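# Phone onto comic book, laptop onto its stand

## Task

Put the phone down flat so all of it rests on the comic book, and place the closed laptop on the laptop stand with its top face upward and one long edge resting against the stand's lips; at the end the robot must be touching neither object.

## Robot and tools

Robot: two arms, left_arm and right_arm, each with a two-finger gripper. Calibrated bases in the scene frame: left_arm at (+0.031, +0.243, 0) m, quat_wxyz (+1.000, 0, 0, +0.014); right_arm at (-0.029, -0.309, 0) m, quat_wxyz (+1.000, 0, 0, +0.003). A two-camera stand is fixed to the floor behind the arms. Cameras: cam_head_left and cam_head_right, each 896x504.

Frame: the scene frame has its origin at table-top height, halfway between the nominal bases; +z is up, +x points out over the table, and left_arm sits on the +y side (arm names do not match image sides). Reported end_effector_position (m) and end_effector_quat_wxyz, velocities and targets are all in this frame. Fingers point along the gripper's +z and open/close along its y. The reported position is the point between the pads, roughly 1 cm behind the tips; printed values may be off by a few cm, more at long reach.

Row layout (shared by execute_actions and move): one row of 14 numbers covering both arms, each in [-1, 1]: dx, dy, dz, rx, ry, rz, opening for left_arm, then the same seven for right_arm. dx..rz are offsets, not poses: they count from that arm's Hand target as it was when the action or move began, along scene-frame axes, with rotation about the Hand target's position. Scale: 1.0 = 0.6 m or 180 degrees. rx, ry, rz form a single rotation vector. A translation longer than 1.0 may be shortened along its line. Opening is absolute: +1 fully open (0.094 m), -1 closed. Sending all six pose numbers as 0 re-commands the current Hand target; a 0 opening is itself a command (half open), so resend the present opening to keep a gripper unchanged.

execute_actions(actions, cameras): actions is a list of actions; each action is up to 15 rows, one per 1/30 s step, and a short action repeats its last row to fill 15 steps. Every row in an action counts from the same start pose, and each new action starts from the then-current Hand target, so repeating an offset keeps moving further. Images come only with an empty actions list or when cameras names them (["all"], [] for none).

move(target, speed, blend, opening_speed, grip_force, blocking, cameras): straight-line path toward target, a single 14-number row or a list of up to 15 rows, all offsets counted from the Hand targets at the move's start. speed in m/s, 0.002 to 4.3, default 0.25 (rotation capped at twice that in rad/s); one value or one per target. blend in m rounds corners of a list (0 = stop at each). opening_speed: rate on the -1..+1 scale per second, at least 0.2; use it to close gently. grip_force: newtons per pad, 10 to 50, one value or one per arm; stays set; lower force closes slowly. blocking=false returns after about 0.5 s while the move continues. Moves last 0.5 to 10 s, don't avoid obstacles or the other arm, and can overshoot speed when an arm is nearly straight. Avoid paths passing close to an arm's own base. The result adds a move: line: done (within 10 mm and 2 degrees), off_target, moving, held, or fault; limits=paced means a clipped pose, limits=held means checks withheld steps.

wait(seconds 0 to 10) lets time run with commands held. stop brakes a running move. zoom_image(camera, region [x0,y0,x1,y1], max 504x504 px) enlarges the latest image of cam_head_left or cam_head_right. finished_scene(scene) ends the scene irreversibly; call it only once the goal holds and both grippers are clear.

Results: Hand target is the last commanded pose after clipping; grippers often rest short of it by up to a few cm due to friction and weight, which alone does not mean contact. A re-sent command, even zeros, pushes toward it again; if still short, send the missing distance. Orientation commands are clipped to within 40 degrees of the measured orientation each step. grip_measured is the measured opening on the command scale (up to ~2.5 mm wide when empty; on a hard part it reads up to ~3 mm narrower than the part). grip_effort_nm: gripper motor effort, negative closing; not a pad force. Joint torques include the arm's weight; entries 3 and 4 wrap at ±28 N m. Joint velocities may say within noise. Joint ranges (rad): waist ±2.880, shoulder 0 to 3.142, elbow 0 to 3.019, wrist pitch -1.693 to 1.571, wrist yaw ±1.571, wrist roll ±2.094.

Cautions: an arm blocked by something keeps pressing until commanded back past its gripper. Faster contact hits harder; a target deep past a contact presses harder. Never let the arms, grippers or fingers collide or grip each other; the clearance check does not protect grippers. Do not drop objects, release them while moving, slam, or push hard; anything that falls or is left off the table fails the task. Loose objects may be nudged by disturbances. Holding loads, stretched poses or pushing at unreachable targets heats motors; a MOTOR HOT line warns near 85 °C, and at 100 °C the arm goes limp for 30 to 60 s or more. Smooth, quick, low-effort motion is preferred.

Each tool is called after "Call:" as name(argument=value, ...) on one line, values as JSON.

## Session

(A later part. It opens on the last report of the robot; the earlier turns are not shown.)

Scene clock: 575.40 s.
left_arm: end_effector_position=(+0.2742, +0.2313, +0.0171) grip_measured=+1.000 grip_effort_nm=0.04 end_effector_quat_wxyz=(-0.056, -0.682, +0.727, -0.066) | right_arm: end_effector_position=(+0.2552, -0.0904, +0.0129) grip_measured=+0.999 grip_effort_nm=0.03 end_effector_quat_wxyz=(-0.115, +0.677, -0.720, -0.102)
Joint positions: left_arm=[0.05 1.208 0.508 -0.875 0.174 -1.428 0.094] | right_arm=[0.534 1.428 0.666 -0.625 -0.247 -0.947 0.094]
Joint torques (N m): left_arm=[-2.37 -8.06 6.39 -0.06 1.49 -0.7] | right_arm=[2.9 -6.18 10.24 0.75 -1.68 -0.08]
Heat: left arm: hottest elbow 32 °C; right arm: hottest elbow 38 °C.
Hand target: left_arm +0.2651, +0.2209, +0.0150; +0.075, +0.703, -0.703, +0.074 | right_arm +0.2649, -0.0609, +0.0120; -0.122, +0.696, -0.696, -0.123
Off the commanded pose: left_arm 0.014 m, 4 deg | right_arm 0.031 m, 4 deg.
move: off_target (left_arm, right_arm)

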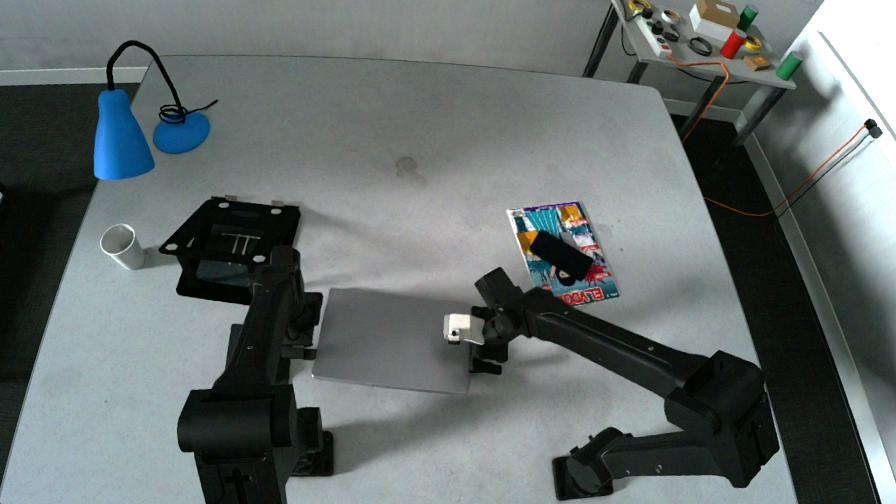

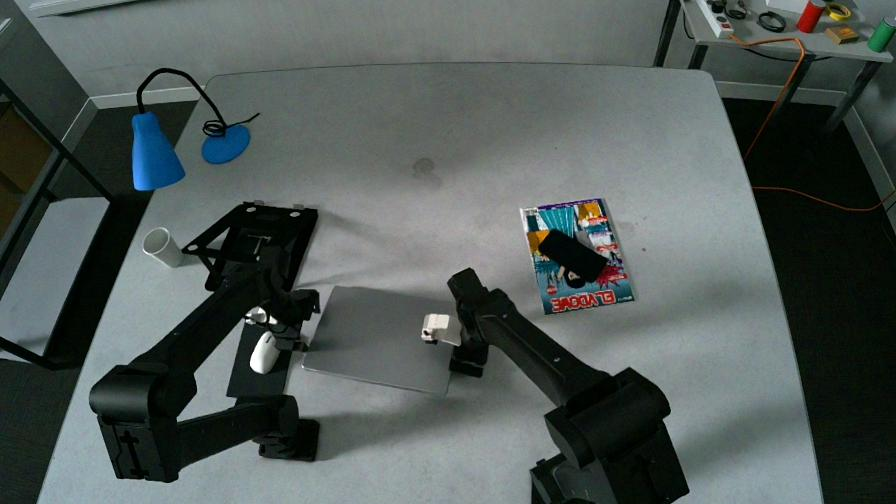

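Call:
move(target=[[0, 0.058, 0.017, 0, 0, 0, 1, 0, -0.083, 0.017, 0, 0, 0, 1], [0.025, 0.232, 0.342, 0.0326, -0.379, 0.001, 0.3, -0.025, -0.232, 0.313, 0, 0, 0, 1]], speed=[0.15, 0.35], blend=[0.01, 0], cameras=["all"])

Call:
zoom_image(camera="cam_head_left", region=[140, 180, 340, 320])

Call:
zoom_image(camera="cam_head_right", region=[160, 180, 360, 320])

Scene clock: 598.53 s.
left_arm: end_effector_position=(+0.2811, +0.3560, +0.2233) grip_measured=+0.303 grip_effort_nm=-0.08 end_effector_quat_wxyz=(+0.360, -0.543, +0.629, -0.424) | right_arm: end_effector_position=(+0.2318, -0.2000, +0.1739) grip_measured=+0.999 grip_effort_nm=0.03 end_effector_quat_wxyz=(-0.096, +0.695, -0.699, -0.140)
Joint positions: left_arm=[0.96 0.547 0.432 -0.667 1 -0.882 0.061] | right_arm=[0.187 1.08 0.856 -1.343 -0.34 -1.373 0.094]
Joint torques (N m): left_arm=[0.26 -1.08 10.56 1.99 0.43 0.12] | right_arm=[-0.26 -8.12 12.48 -0.23 -0.31 0.08]
Heat: left arm: hottest elbow 32 °C; right arm: hottest elbow 41 °C.
Hand target: left_arm +0.2801, +0.3601, +0.2201; +0.366, -0.545, +0.626, -0.422 | right_arm +0.2499, -0.2001, +0.1998; -0.122, +0.696, -0.696, -0.123
Off the commanded pose: left_arm 0.005 m, 1 deg | right_arm 0.032 m, 4 deg.
move: off_target (right_arm)

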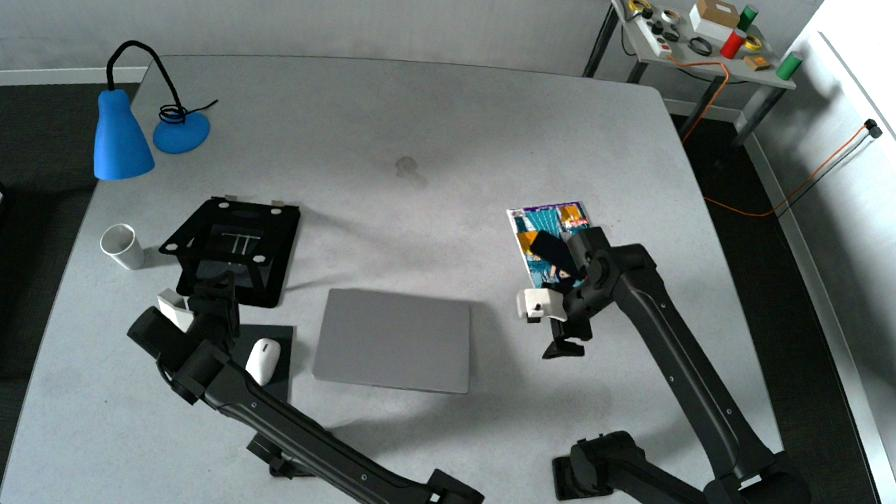

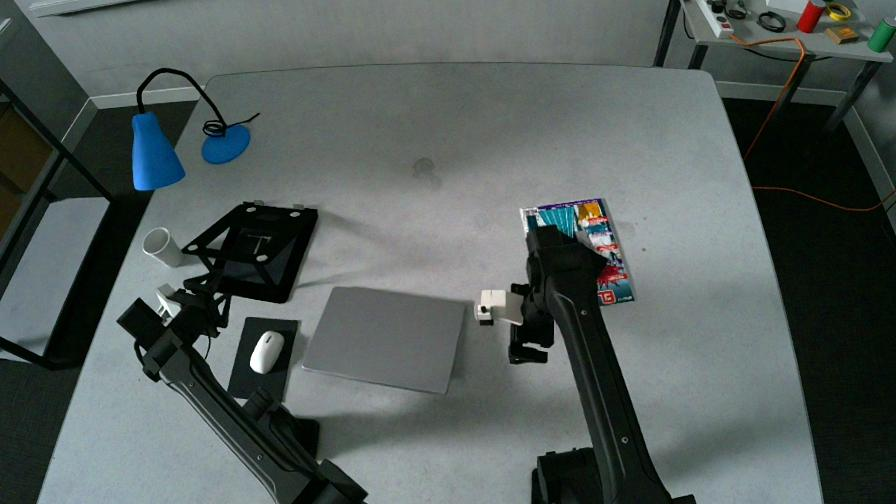

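Scaled by 2.520.

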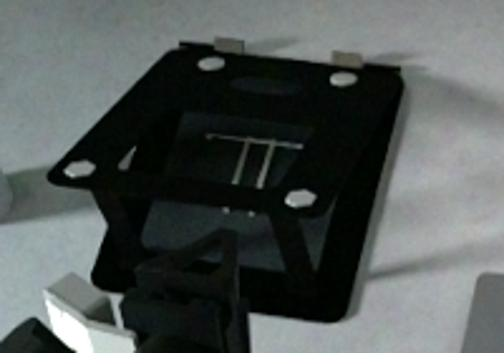

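Scaled by 2.520.

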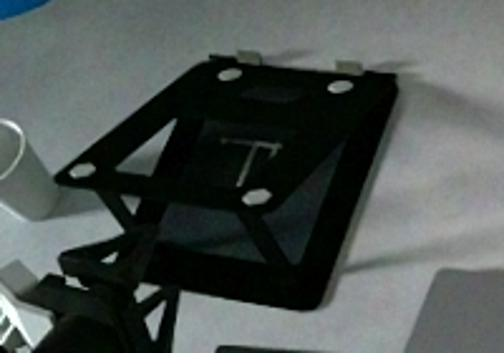

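Call:
move(target=[0.11, 0.185, -0.15, 0, 0, 0, 0.6, -0.05, -0.1, 0.0, 0, 0, 0, 1], speed=0.3, cameras=["all"])

Call:
zoom_image(camera="cam_head_left", region=[140, 200, 300, 340])

Call:
zoom_image(camera="cam_head_right", region=[160, 200, 320, 340])

Scene clock: 606.57 s.
left_arm: end_effector_position=(+0.3286, +0.4533, +0.1108) grip_measured=+0.598 grip_effort_nm=0.13 end_effector_quat_wxyz=(+0.345, -0.563, +0.618, -0.427) | right_arm: end_effector_position=(+0.2193, -0.2572, +0.1936) grip_measured=+0.999 grip_effort_nm=0.03 end_effector_quat_wxyz=(-0.117, +0.698, -0.695, -0.127)
Joint positions: left_arm=[1.006 1.229 0.429 -0.058 1.018 -0.852 0.075] | right_arm=[-0.031 1 0.856 -1.451 -0.346 -1.605 0.094]
Joint torques (N m): left_arm=[-2.37 -6.53 13.9 1.84 0.32 -0.05] | right_arm=[-0.26 -6.89 8.88 -0.29 -0.32 0.09]
Motor temperatures (°C): left_arm=[23 28 33 24 29 24 26] | right_arm=[27 33 43 25 27 23 25]
Heat: left arm: hottest elbow 33 °C; right arm: hottest elbow 43 °C.
Hand target: left_arm +0.3461, +0.4712, +0.1302; +0.366, -0.544, +0.626, -0.422 | right_arm +0.2200, -0.2601, +0.1998; -0.122, +0.696, -0.696, -0.123
Off the commanded pose: left_arm 0.032 m, 3 deg | right_arm 0.007 m, 1 deg.
move: off_target (left_arm)

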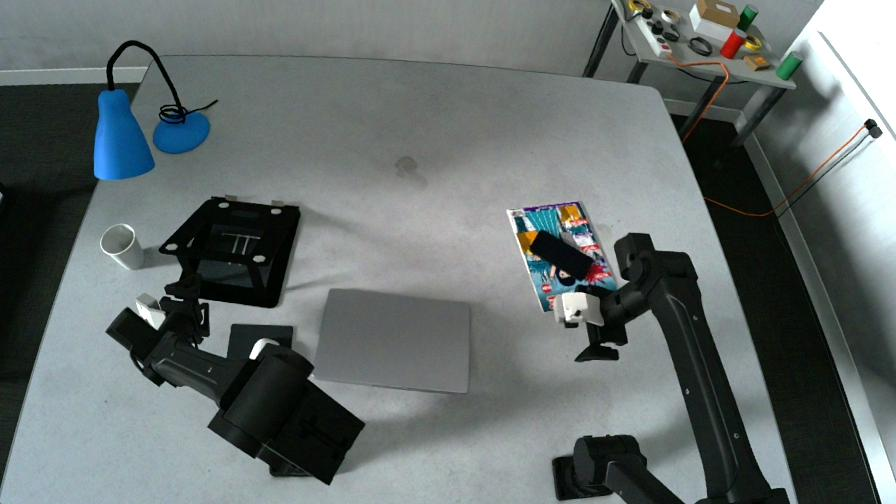

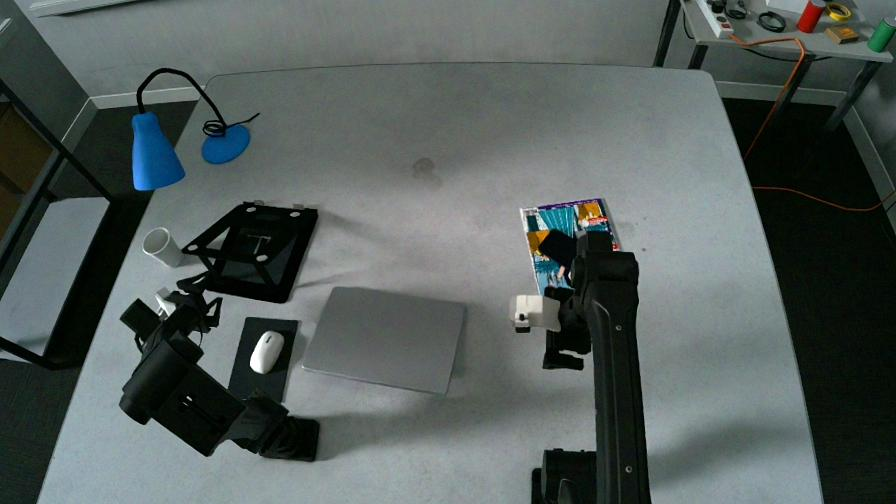

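Scaled by 3.150.

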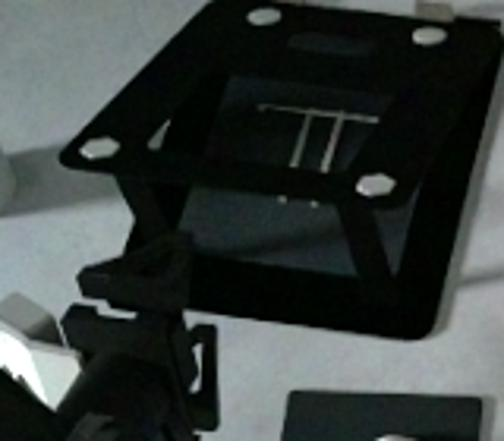

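Scaled by 3.150.

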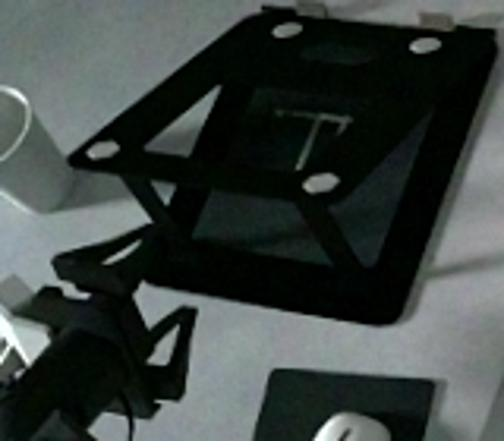

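Call:
move(target=[0.157, -0.049, -0.032, 0, 0, 0, 0.6, 0, 0, 0.0, 0, 0, 0, 1], speed=0.12, cameras=["all"])

Call:
zoom_image(camera="cam_head_left", region=[140, 200, 300, 340])

Call:
zoom_image(camera="cam_head_right", region=[160, 200, 320, 340])

Scene clock: 620.57 s.
left_arm: end_effector_position=(+0.4089, +0.4236, +0.0817) grip_measured=+0.598 grip_effort_nm=0.13 end_effector_quat_wxyz=(+0.332, -0.570, +0.625, -0.418) | right_arm: end_effector_position=(+0.2193, -0.2572, +0.1936) grip_measured=+0.999 grip_effort_nm=0.03 end_effector_quat_wxyz=(-0.117, +0.698, -0.695, -0.127)
Joint positions: left_arm=[0.718 1.405 0.444 0.302 0.79 -1.137 0.075] | right_arm=[-0.031 1 0.856 -1.451 -0.346 -1.605 0.094]
Joint torques (N m): left_arm=[-3.31 -8.94 14.28 2.65 0.13 -0.11] | right_arm=[-0.32 -6.77 8.88 -0.28 -0.32 0.08]
Heat: left arm: hottest elbow 33 °C; right arm: hottest elbow 43 °C.
Hand target: left_arm +0.4403, +0.4417, +0.1110; +0.366, -0.545, +0.626, -0.422 | right_arm +0.2200, -0.2601, +0.1998; -0.122, +0.697, -0.696, -0.123
Off the commanded pose: left_arm 0.047 m, 5 deg | right_arm 0.007 m, 1 deg.
move: off_target (left_arm)

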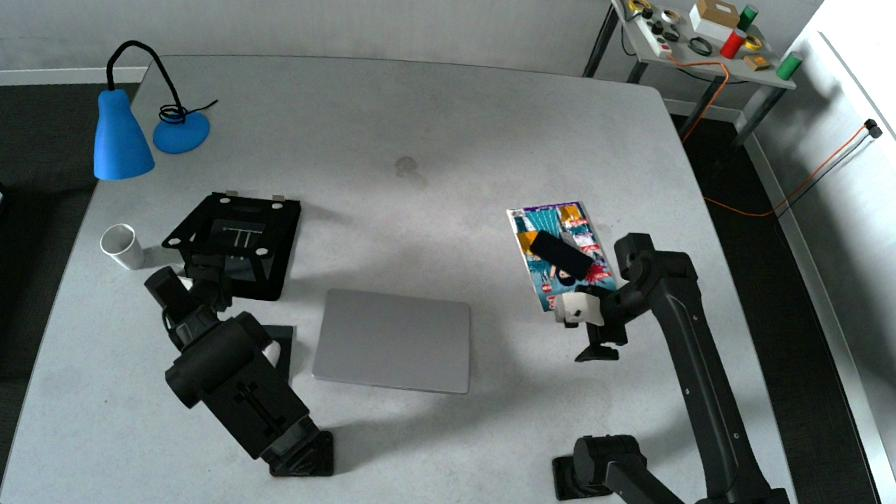

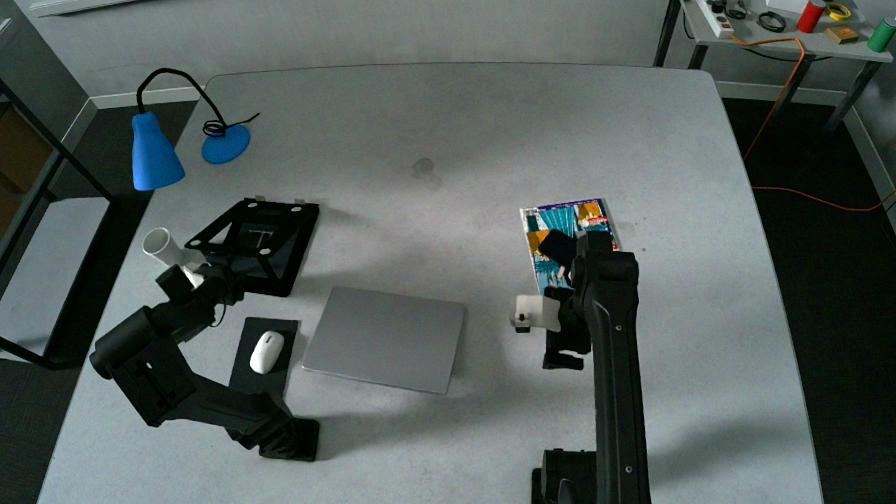

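Scaled by 3.150.

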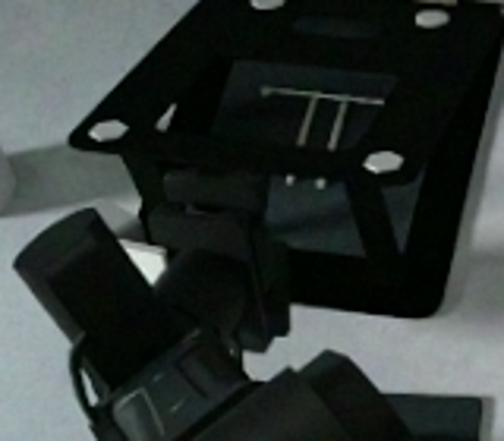

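Scaled by 3.150.

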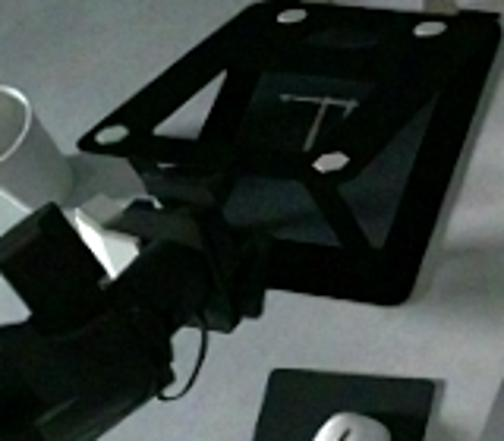

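Call:
move(target=[[-0.14, -0.0, 0.0, 0, 0, 0, 0.6, 0, 0, 0.0, 0, 0, 0, 1], [-0.13, -0.0, 0.11, 0, 0, 0, 0.6, 0, 0, 0.0, 0, 0, 0, 1]], speed=0.15, cameras=["all"])

Call:
zoom_image(camera="cam_head_left", region=[140, 200, 300, 340])

Call:
zoom_image(camera="cam_head_right", region=[160, 200, 320, 340])

Scene clock: 630.57 s.
left_arm: end_effector_position=(+0.3484, +0.4239, +0.1467) grip_measured=+0.598 grip_effort_nm=0.13 end_effector_quat_wxyz=(+0.339, -0.562, +0.621, -0.429) | right_arm: end_effector_position=(+0.2193, -0.2572, +0.1936) grip_measured=+0.999 grip_effort_nm=0.03 end_effector_quat_wxyz=(-0.117, +0.698, -0.695, -0.127)
Joint positions: left_arm=[0.885 1.078 0.436 -0.109 0.939 -0.992 0.075] | right_arm=[-0.031 1 0.856 -1.451 -0.346 -1.605 0.094]
Joint torques (N m): left_arm=[-1.9 -7.53 15.62 0.98 0.16 0.1] | right_arm=[-0.38 -6.95 8.92 -0.29 -0.32 0.08]
Heat: left arm: hottest elbow 35 °C; right arm: hottest elbow 42 °C.
Hand target: left_arm +0.3622, +0.4417, +0.1769; +0.366, -0.545, +0.626, -0.422 | right_arm +0.2200, -0.2601, +0.1998; -0.122, +0.697, -0.696, -0.123
Off the commanded pose: left_arm 0.038 m, 4 deg | right_arm 0.007 m, 1 deg.
move: off_target (left_arm)

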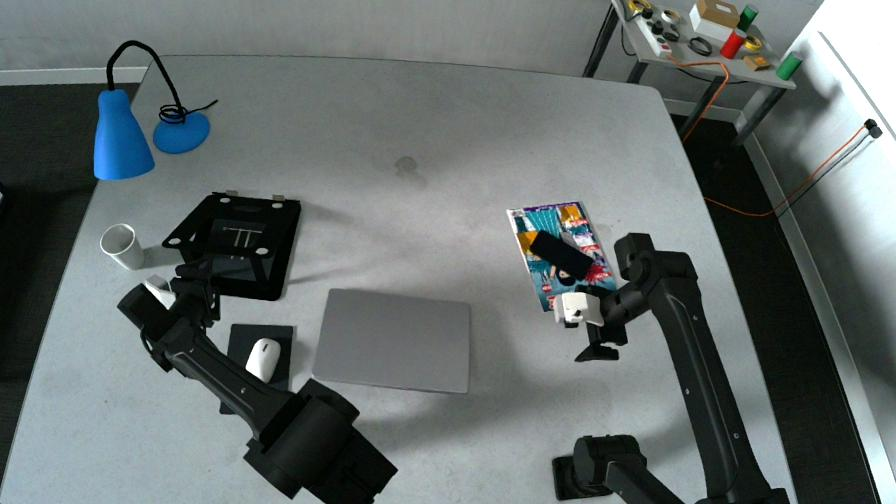

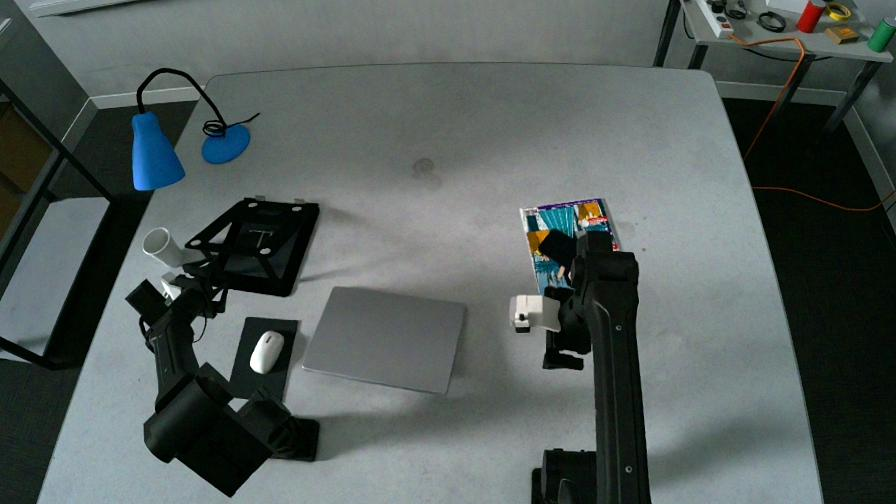

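Scaled by 3.150.

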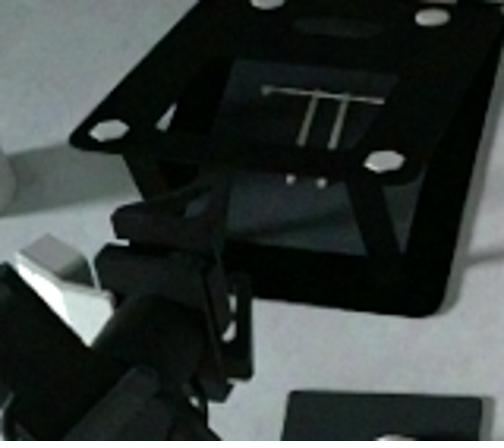

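Scaled by 3.150.

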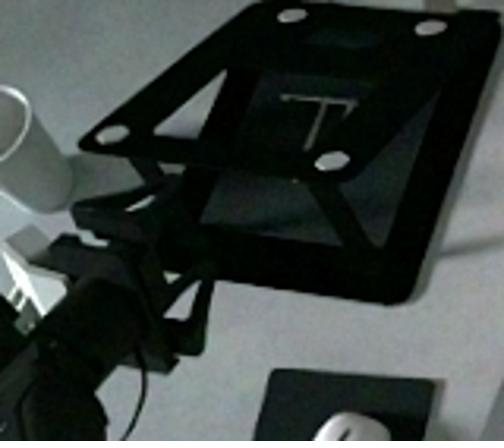

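Call:
move(target=[[0.03, 0.009, -0.045, 0, 0, 0, 0.6, 0, 0, 0.0, 0, 0, 0, 1], [0.14, 0.009, -0.045, 0, 0, 0, 0.6, 0, 0, 0.0, 0, 0, 0, 1]], speed=0.12, blend=[0.01, 0], cameras=["all"])

Call:
zoom_image(camera="cam_head_left", region=[140, 200, 300, 340])

Call:
zoom_image(camera="cam_head_right", region=[160, 200, 320, 340])

Scene clock: 638.77 s.
left_arm: end_effector_position=(+0.4223, +0.4342, +0.1253) grip_measured=+0.598 grip_effort_nm=0.13 end_effector_quat_wxyz=(+0.341, -0.565, +0.623, -0.419) | right_arm: end_effector_position=(+0.2193, -0.2572, +0.1936) grip_measured=+0.999 grip_effort_nm=0.03 end_effector_quat_wxyz=(-0.117, +0.698, -0.695, -0.127)
Joint positions: left_arm=[0.714 1.314 0.52 0.162 0.789 -1.146 0.075] | right_arm=[-0.031 1 0.856 -1.451 -0.346 -1.605 0.094]
Joint torques (N m): left_arm=[-2.43 -9.23 14.23 2.13 0.08 -0.02] | right_arm=[-0.44 -6.95 8.92 -0.27 -0.32 0.08]
Heat: left arm: hottest elbow 35 °C; right arm: hottest elbow 42 °C.
Hand target: left_arm +0.4463, +0.4472, +0.1501; +0.366, -0.544, +0.626, -0.422 | right_arm +0.2200, -0.2601, +0.1998; -0.122, +0.697, -0.696, -0.123
Off the commanded pose: left_arm 0.037 m, 4 deg | right_arm 0.007 m, 1 deg.
move: off_target (left_arm)

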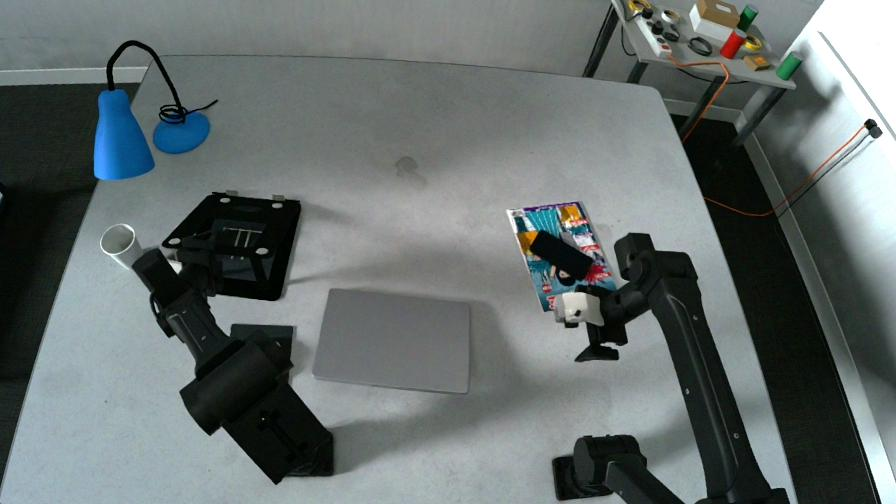

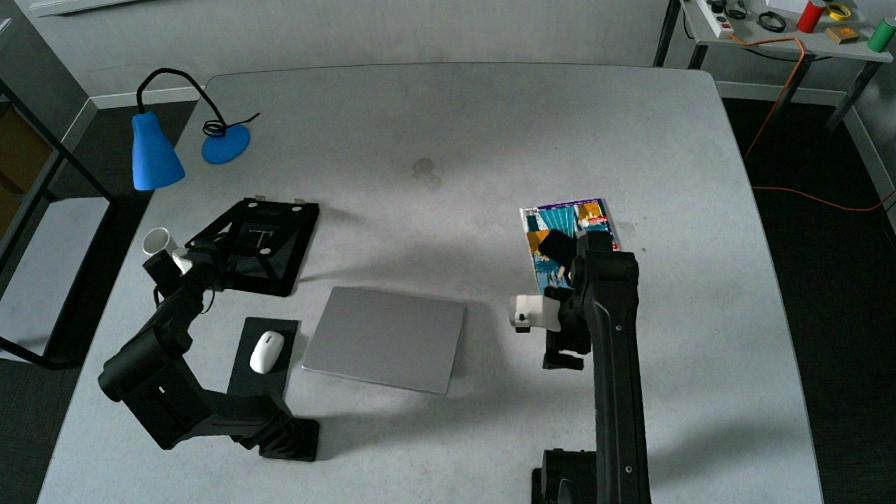

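Scaled by 3.150.

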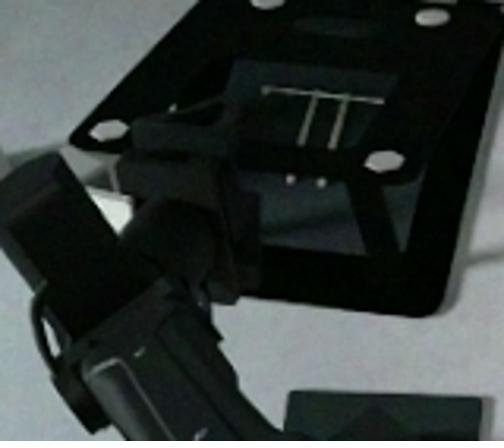

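Scaled by 3.150.

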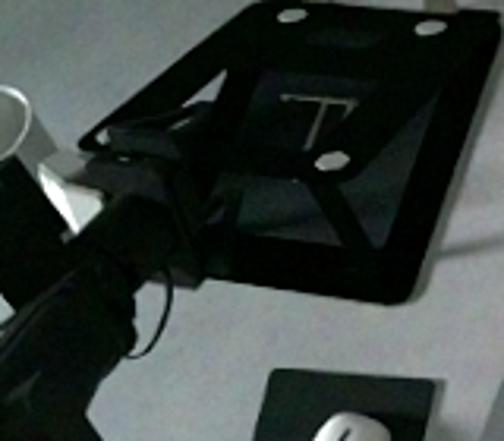

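Call:
move(target=[0, 0, 0, 0, 0, 0, -1, 0, 0, 0.0, 0, 0, 0, 1], speed=0.1, opening_speed=0.7, cameras=["all"])

Call:
zoom_image(camera="cam_head_left", region=[140, 200, 300, 340])

Scene clock: 643.73 s.
left_arm: end_effector_position=(+0.4273, +0.4372, +0.1316) grip_measured=-0.908 grip_effort_nm=-0.93 end_effector_quat_wxyz=(+0.351, -0.557, +0.627, -0.417) | right_arm: end_effector_position=(+0.2193, -0.2572, +0.1936) grip_measured=+0.999 grip_effort_nm=0.03 end_effector_quat_wxyz=(-0.117, +0.698, -0.695, -0.127)
Joint positions: left_arm=[0.71 1.314 0.532 0.171 0.784 -1.137 0.004] | right_arm=[-0.031 1 0.856 -1.451 -0.346 -1.605 0.094]
Joint torques (N m): left_arm=[-1.67 -8.35 13.5 2 0.25 -0.11] | right_arm=[-0.32 -6.89 8.91 -0.28 -0.32 0.08]
Heat: left arm: hottest elbow 36 °C; right arm: hottest elbow 42 °C.
Hand target: left_arm +0.4463, +0.4471, +0.1501; +0.366, -0.544, +0.626, -0.422 | right_arm +0.2200, -0.2601, +0.1998; -0.122, +0.697, -0.696, -0.123
Off the commanded pose: left_arm 0.028 m, 2 deg | right_arm 0.007 m, 1 deg.
move: off_target (left_arm)

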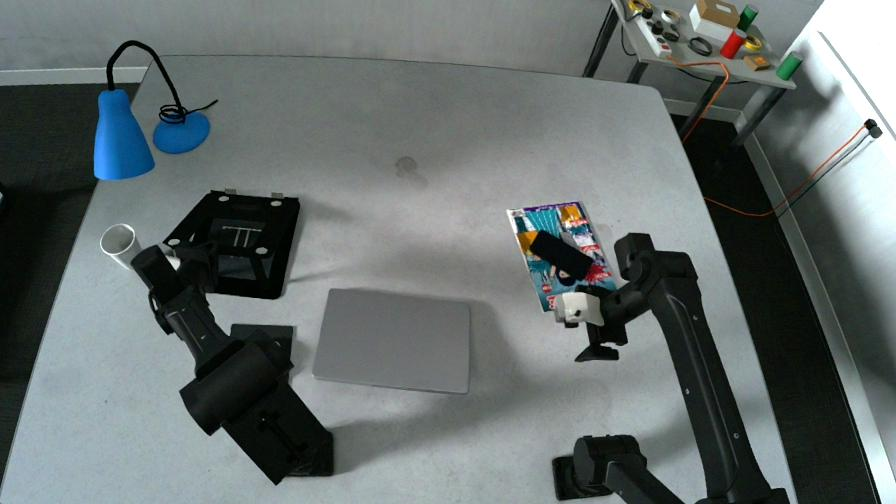

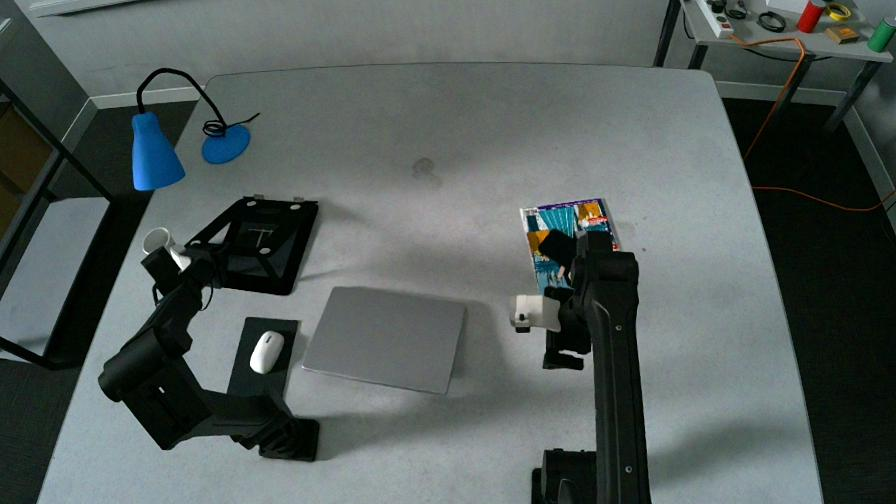

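Scaled by 3.150.

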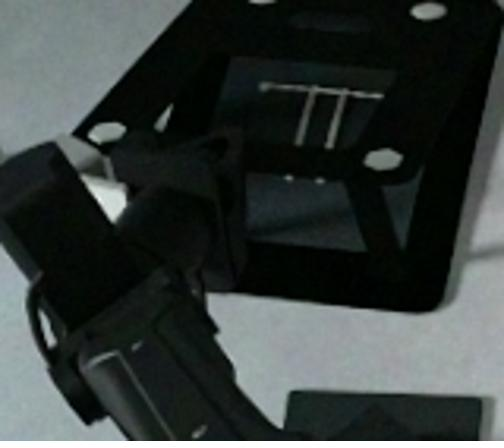

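Call:
move(target=[[0.06, -0.1, 0, 0, 0, 0.015, -1, 0, 0, 0.0, 0, 0, 0, 1], [0.06, -0.4, 0, 0, 0, 0.05, -1, 0, 0, 0.0, 0, 0, 0, 1]], speed=0.12, blend=[0.03, 0], cameras=["all"])

Scene clock: 657.63 s.
left_arm: end_effector_position=(+0.4784, +0.2191, +0.1345) grip_measured=-0.921 grip_effort_nm=-1.00 end_effector_quat_wxyz=(-0.382, +0.618, -0.575, +0.376) | right_arm: end_effector_position=(+0.2193, -0.2572, +0.1936) grip_measured=+0.999 grip_effort_nm=0.03 end_effector_quat_wxyz=(-0.117, +0.698, -0.695, -0.127)
Joint positions: left_arm=[-0.132 1.215 0.434 0.338 -0.133 -1.662 0.004] | right_arm=[-0.031 1 0.856 -1.451 -0.346 -1.605 0.094]
Joint torques (N m): left_arm=[-3.96 -9.76 9.42 3.11 -0.23 0.4] | right_arm=[-0.32 -6.95 8.91 -0.31 -0.32 0.09]
Heat: left arm: hottest elbow 37 °C; right arm: hottest elbow 42 °C.
Hand target: left_arm +0.4823, +0.2071, +0.1500; -0.398, +0.592, -0.581, +0.392 | right_arm +0.2200, -0.2601, +0.1998; -0.122, +0.697, -0.696, -0.123
Off the commanded pose: left_arm 0.020 m, 4 deg | right_arm 0.007 m, 1 deg.
move: off_target (left_arm)

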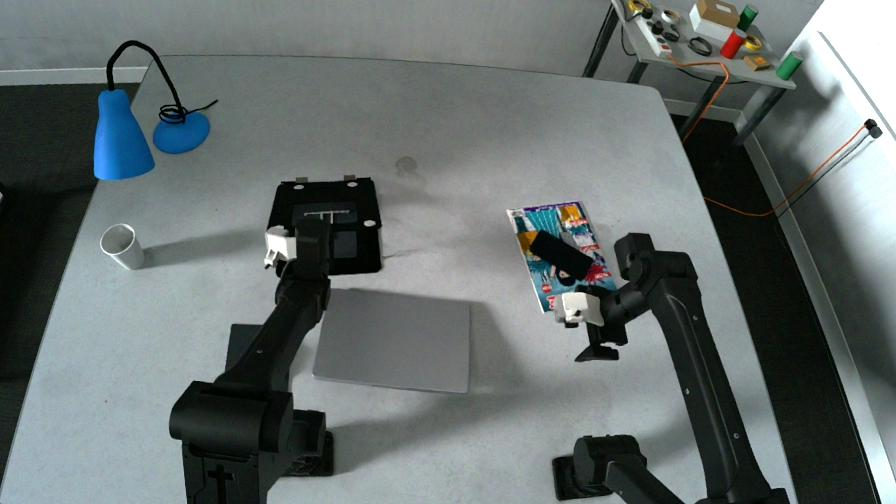

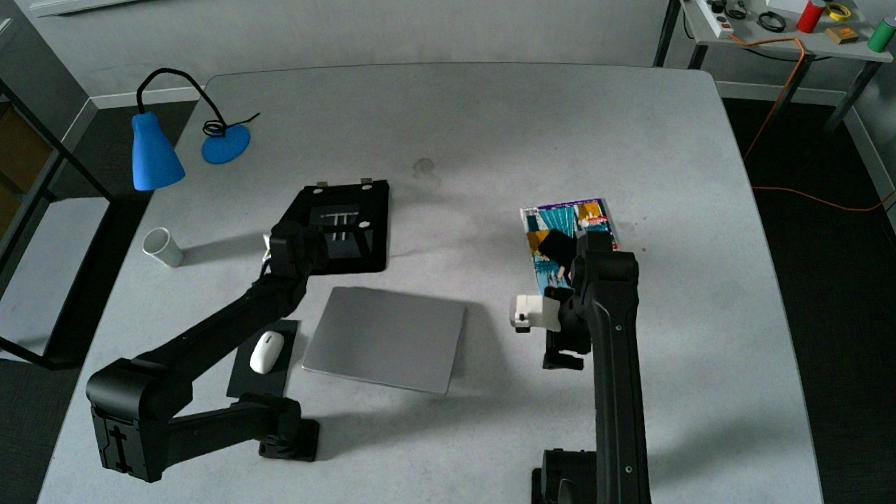

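Call:
move(target=[-0.025, -0.285, 0, 0, 0, -0.036, -1, 0, -0.1, 0.0, 0, 0, 0, 1], speed=0.12, cameras=["all"])

Scene clock: 666.23 s.
left_arm: end_effector_position=(+0.4536, +0.0607, +0.1342) grip_measured=-0.921 grip_effort_nm=-1.00 end_effector_quat_wxyz=(-0.367, +0.584, -0.600, +0.405) | right_arm: end_effector_position=(+0.2104, -0.3140, +0.1898) grip_measured=+0.999 grip_effort_nm=0.03 end_effector_quat_wxyz=(-0.119, +0.697, -0.695, -0.129)
Joint positions: left_arm=[-0.605 1.296 0.49 0.338 -0.466 -1.829 0.004] | right_arm=[-0.265 1.02 0.856 -1.517 -0.337 -1.852 0.094]
Joint torques (N m): left_arm=[-4.01 -7.41 14 1.62 -0.29 0.55] | right_arm=[-0.38 -4.84 10.7 -0.47 -0.18 0.11]
Heat: left arm: hottest elbow 36 °C; right arm: hottest elbow 42 °C.
Hand target: left_arm +0.4673, +0.0361, +0.1499; -0.375, +0.558, -0.614, +0.414 | right_arm +0.2199, -0.3201, +0.1998; -0.123, +0.696, -0.696, -0.123
Off the commanded pose: left_arm 0.032 m, 4 deg | right_arm 0.015 m, 1 deg.
move: off_target (left_arm, right_arm)

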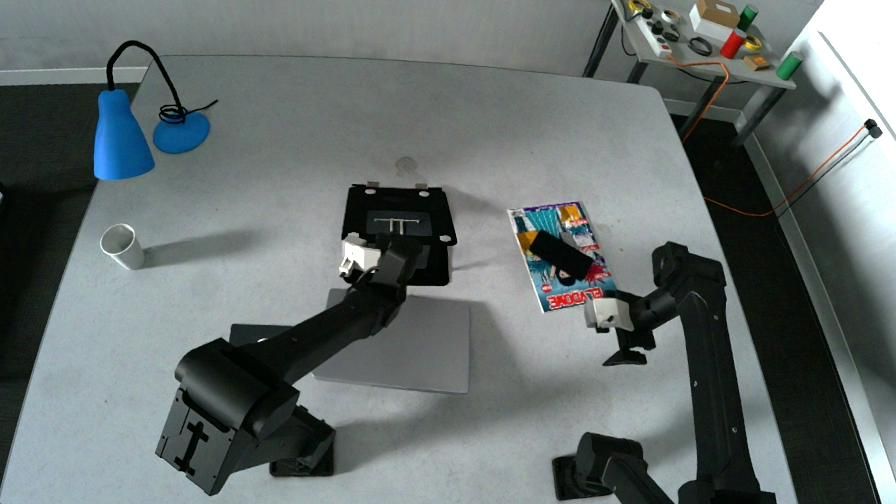

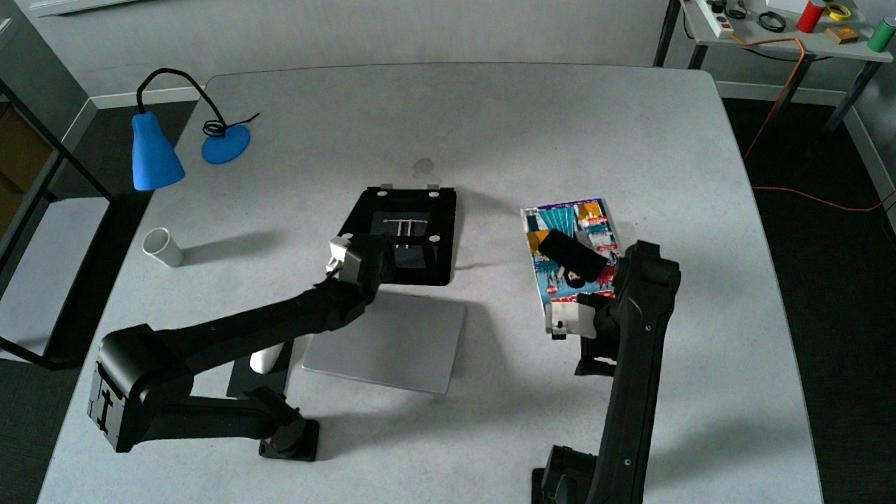

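Call:
move(target=[[-0.02, 0.035, -0.02, 0, 0, 0, 0.2, 0, 0, 0.0, 0, 0, 0, 1], [-0.14, 0.035, 0.02, 0, 0, 0, 0.2, 0, 0, 0.0, 0, 0, 0, 1], [-0.279, 0.44, 0.083, -0.0547, 0.3823, -0.0759, 1, 0.037, 0.325, -0.167, 0, 0, -0.0417, 1]], speed=[0.1, 0.15, 0.35], blend=[0, 0.02, 0], cameras=["all"])

Scene clock: 704.37 s.
left_arm: end_effector_position=(+0.2824, +0.2885, +0.1795) grip_measured=+0.997 grip_effort_nm=0.13 end_effector_quat_wxyz=(-0.154, -0.649, +0.738, -0.106) | right_arm: end_effector_position=(+0.2462, -0.1273, +0.1094) grip_measured=+0.999 grip_effort_nm=0.03 end_effector_quat_wxyz=(+0.140, -0.648, +0.740, +0.112)
Joint positions: left_arm=[0.356 1.163 0.92 -1.556 0.301 -1.022 0.094] | right_arm=[0.428 1.148 0.718 -0.929 -0.293 -0.974 0.094]
Joint torques (N m): left_arm=[-0.38 -7.41 15.84 -0.43 0.03 0.08] | right_arm=[1.44 -6.83 6.98 0.9 -0.13 0.22]
Heat: left arm: hottest elbow 37 °C; right arm: hottest elbow 44 °C.
Hand target: left_arm +0.2999, +0.3001, +0.1997; -0.131, -0.649, +0.740, -0.114 | right_arm +0.2422, -0.1250, +0.0996; +0.130, -0.650, +0.740, +0.114
Off the commanded pose: left_arm 0.029 m, 3 deg | right_arm 0.011 m, 1 deg.
move: off_target (left_arm, right_arm); target 3's new opening was sent with left_arm's hand 0.029 m and 3 deg from that target

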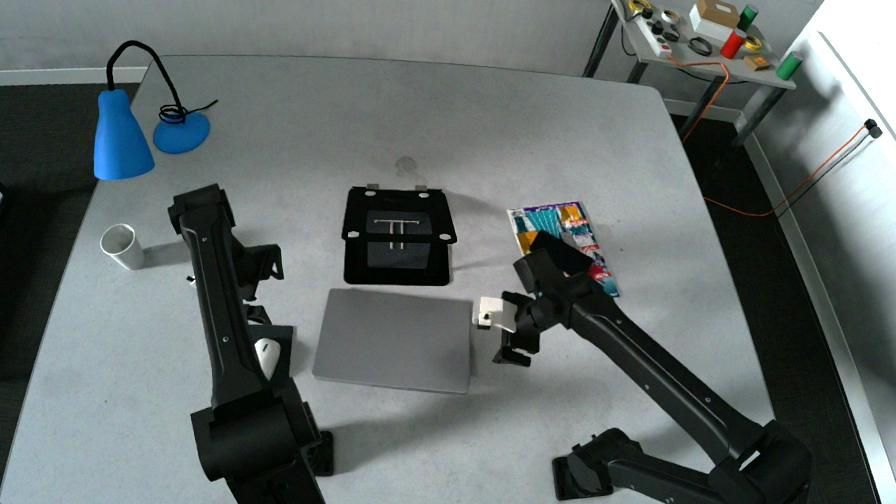

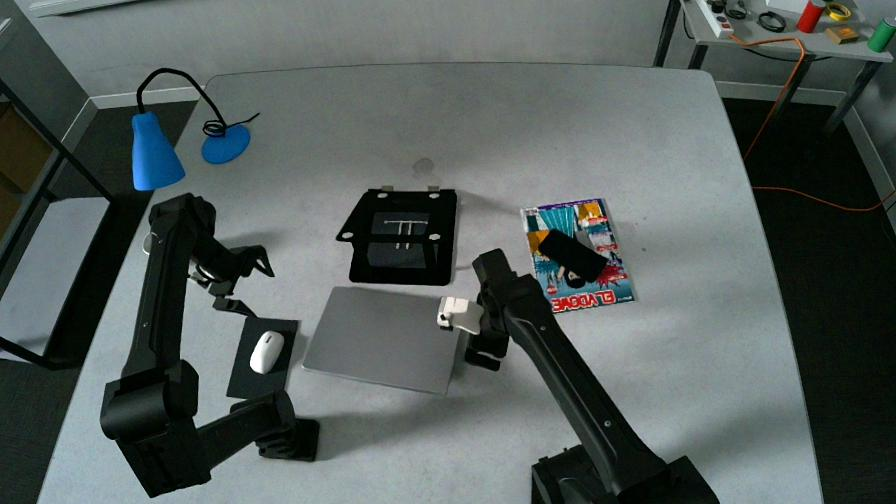

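Call:
move(target=[[-0.013, -0.02, -0.2, 0, 0, 0, 1, 0, 0.0, -0.08, 0, 0, 0, 1], [-0.013, -0.042, -0.31, 0, 0, 0, 1, 0, 0.017, -0.146, 0, 0, 0, 1]], speed=[0.3, 0.12], blend=[0.02, 0], cameras=["all"])

Call:
zoom_image(camera="cam_head_right", region=[220, 250, 520, 420])

Call:
zoom_image(camera="cam_head_left", region=[220, 250, 520, 420])

Call:
zoom_image(camera="cam_head_left", region=[320, 170, 480, 300])

Call:
zoom_image(camera="cam_head_right", region=[320, 170, 480, 300])

Scene clock: 713.00 s.
left_arm: end_effector_position=(+0.2935, +0.2802, +0.0181) grip_measured=+0.998 grip_effort_nm=0.13 end_effector_quat_wxyz=(-0.126, -0.651, +0.739, -0.116) | right_arm: end_effector_position=(+0.2481, -0.1164, +0.0210) grip_measured=+0.999 grip_effort_nm=0.03 end_effector_quat_wxyz=(+0.139, -0.648, +0.741, +0.112)
Joint positions: left_arm=[0.315 1.382 0.632 -0.975 0.308 -1.077 0.094] | right_arm=[0.458 1.337 0.594 -0.607 -0.287 -0.942 0.094]
Joint torques (N m): left_arm=[-2.73 -7.71 6.87 0.2 0.19 -0.06] | right_arm=[1.38 -8.06 5.65 1.05 -0.13 0.25]
Motor temperatures (°C): left_arm=[23 26 39 24 27 24 27] | right_arm=[26 32 43 25 25 23 25]
Heat: left arm: hottest elbow 39 °C; right arm: hottest elbow 43 °C.
Hand target: left_arm +0.2922, +0.2749, +0.0137; -0.131, -0.649, +0.740, -0.114 | right_arm +0.2421, -0.1149, +0.0119; +0.130, -0.649, +0.740, +0.115
Off the commanded pose: left_arm 0.007 m, 1 deg | right_arm 0.011 m, 1 deg.
move: off_target (right_arm)

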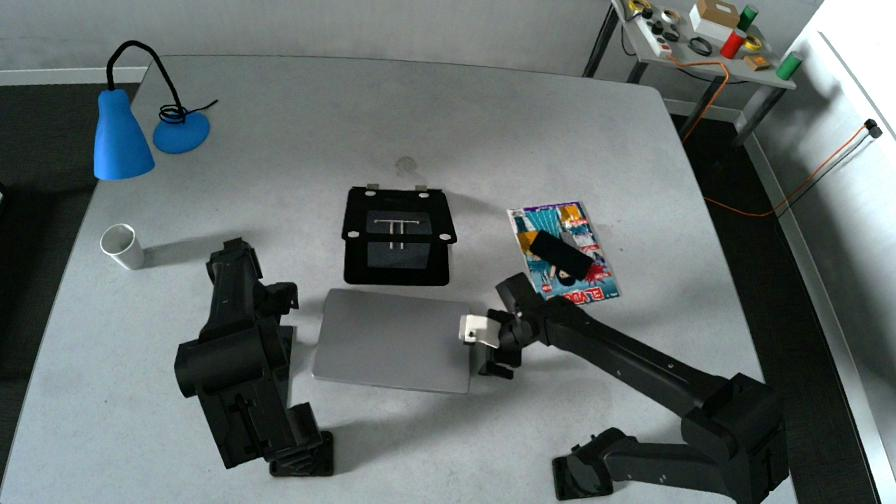

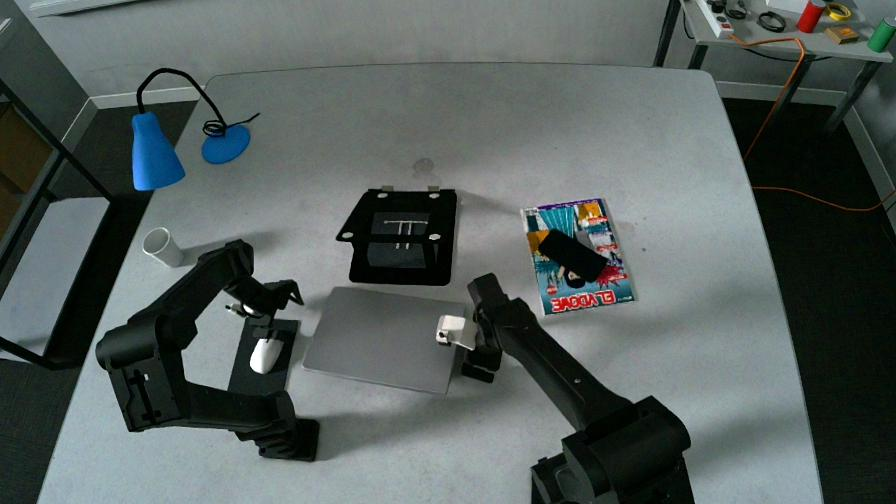

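Scaled by 1.680.

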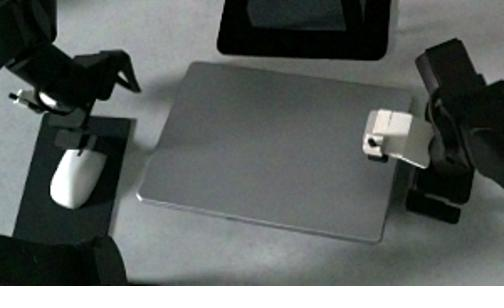

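Scaled by 1.680.

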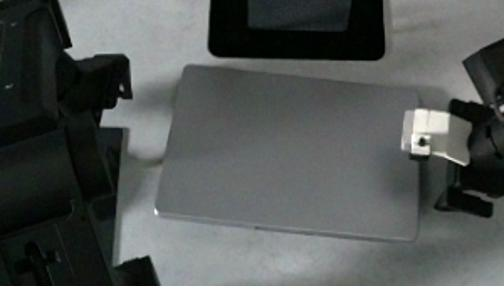

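Scaled by 3.150.

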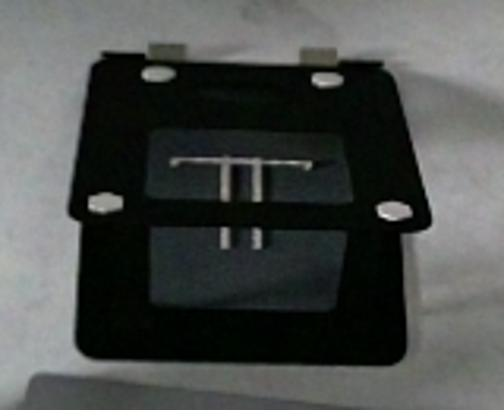

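Scaled by 3.150.

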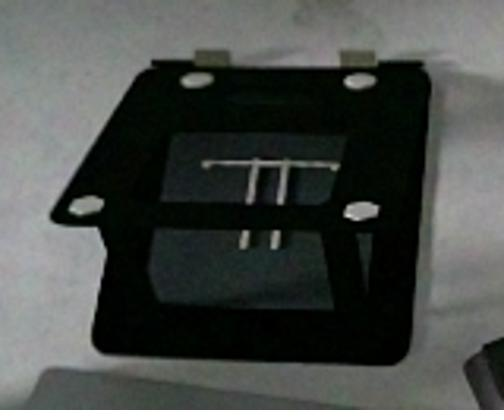

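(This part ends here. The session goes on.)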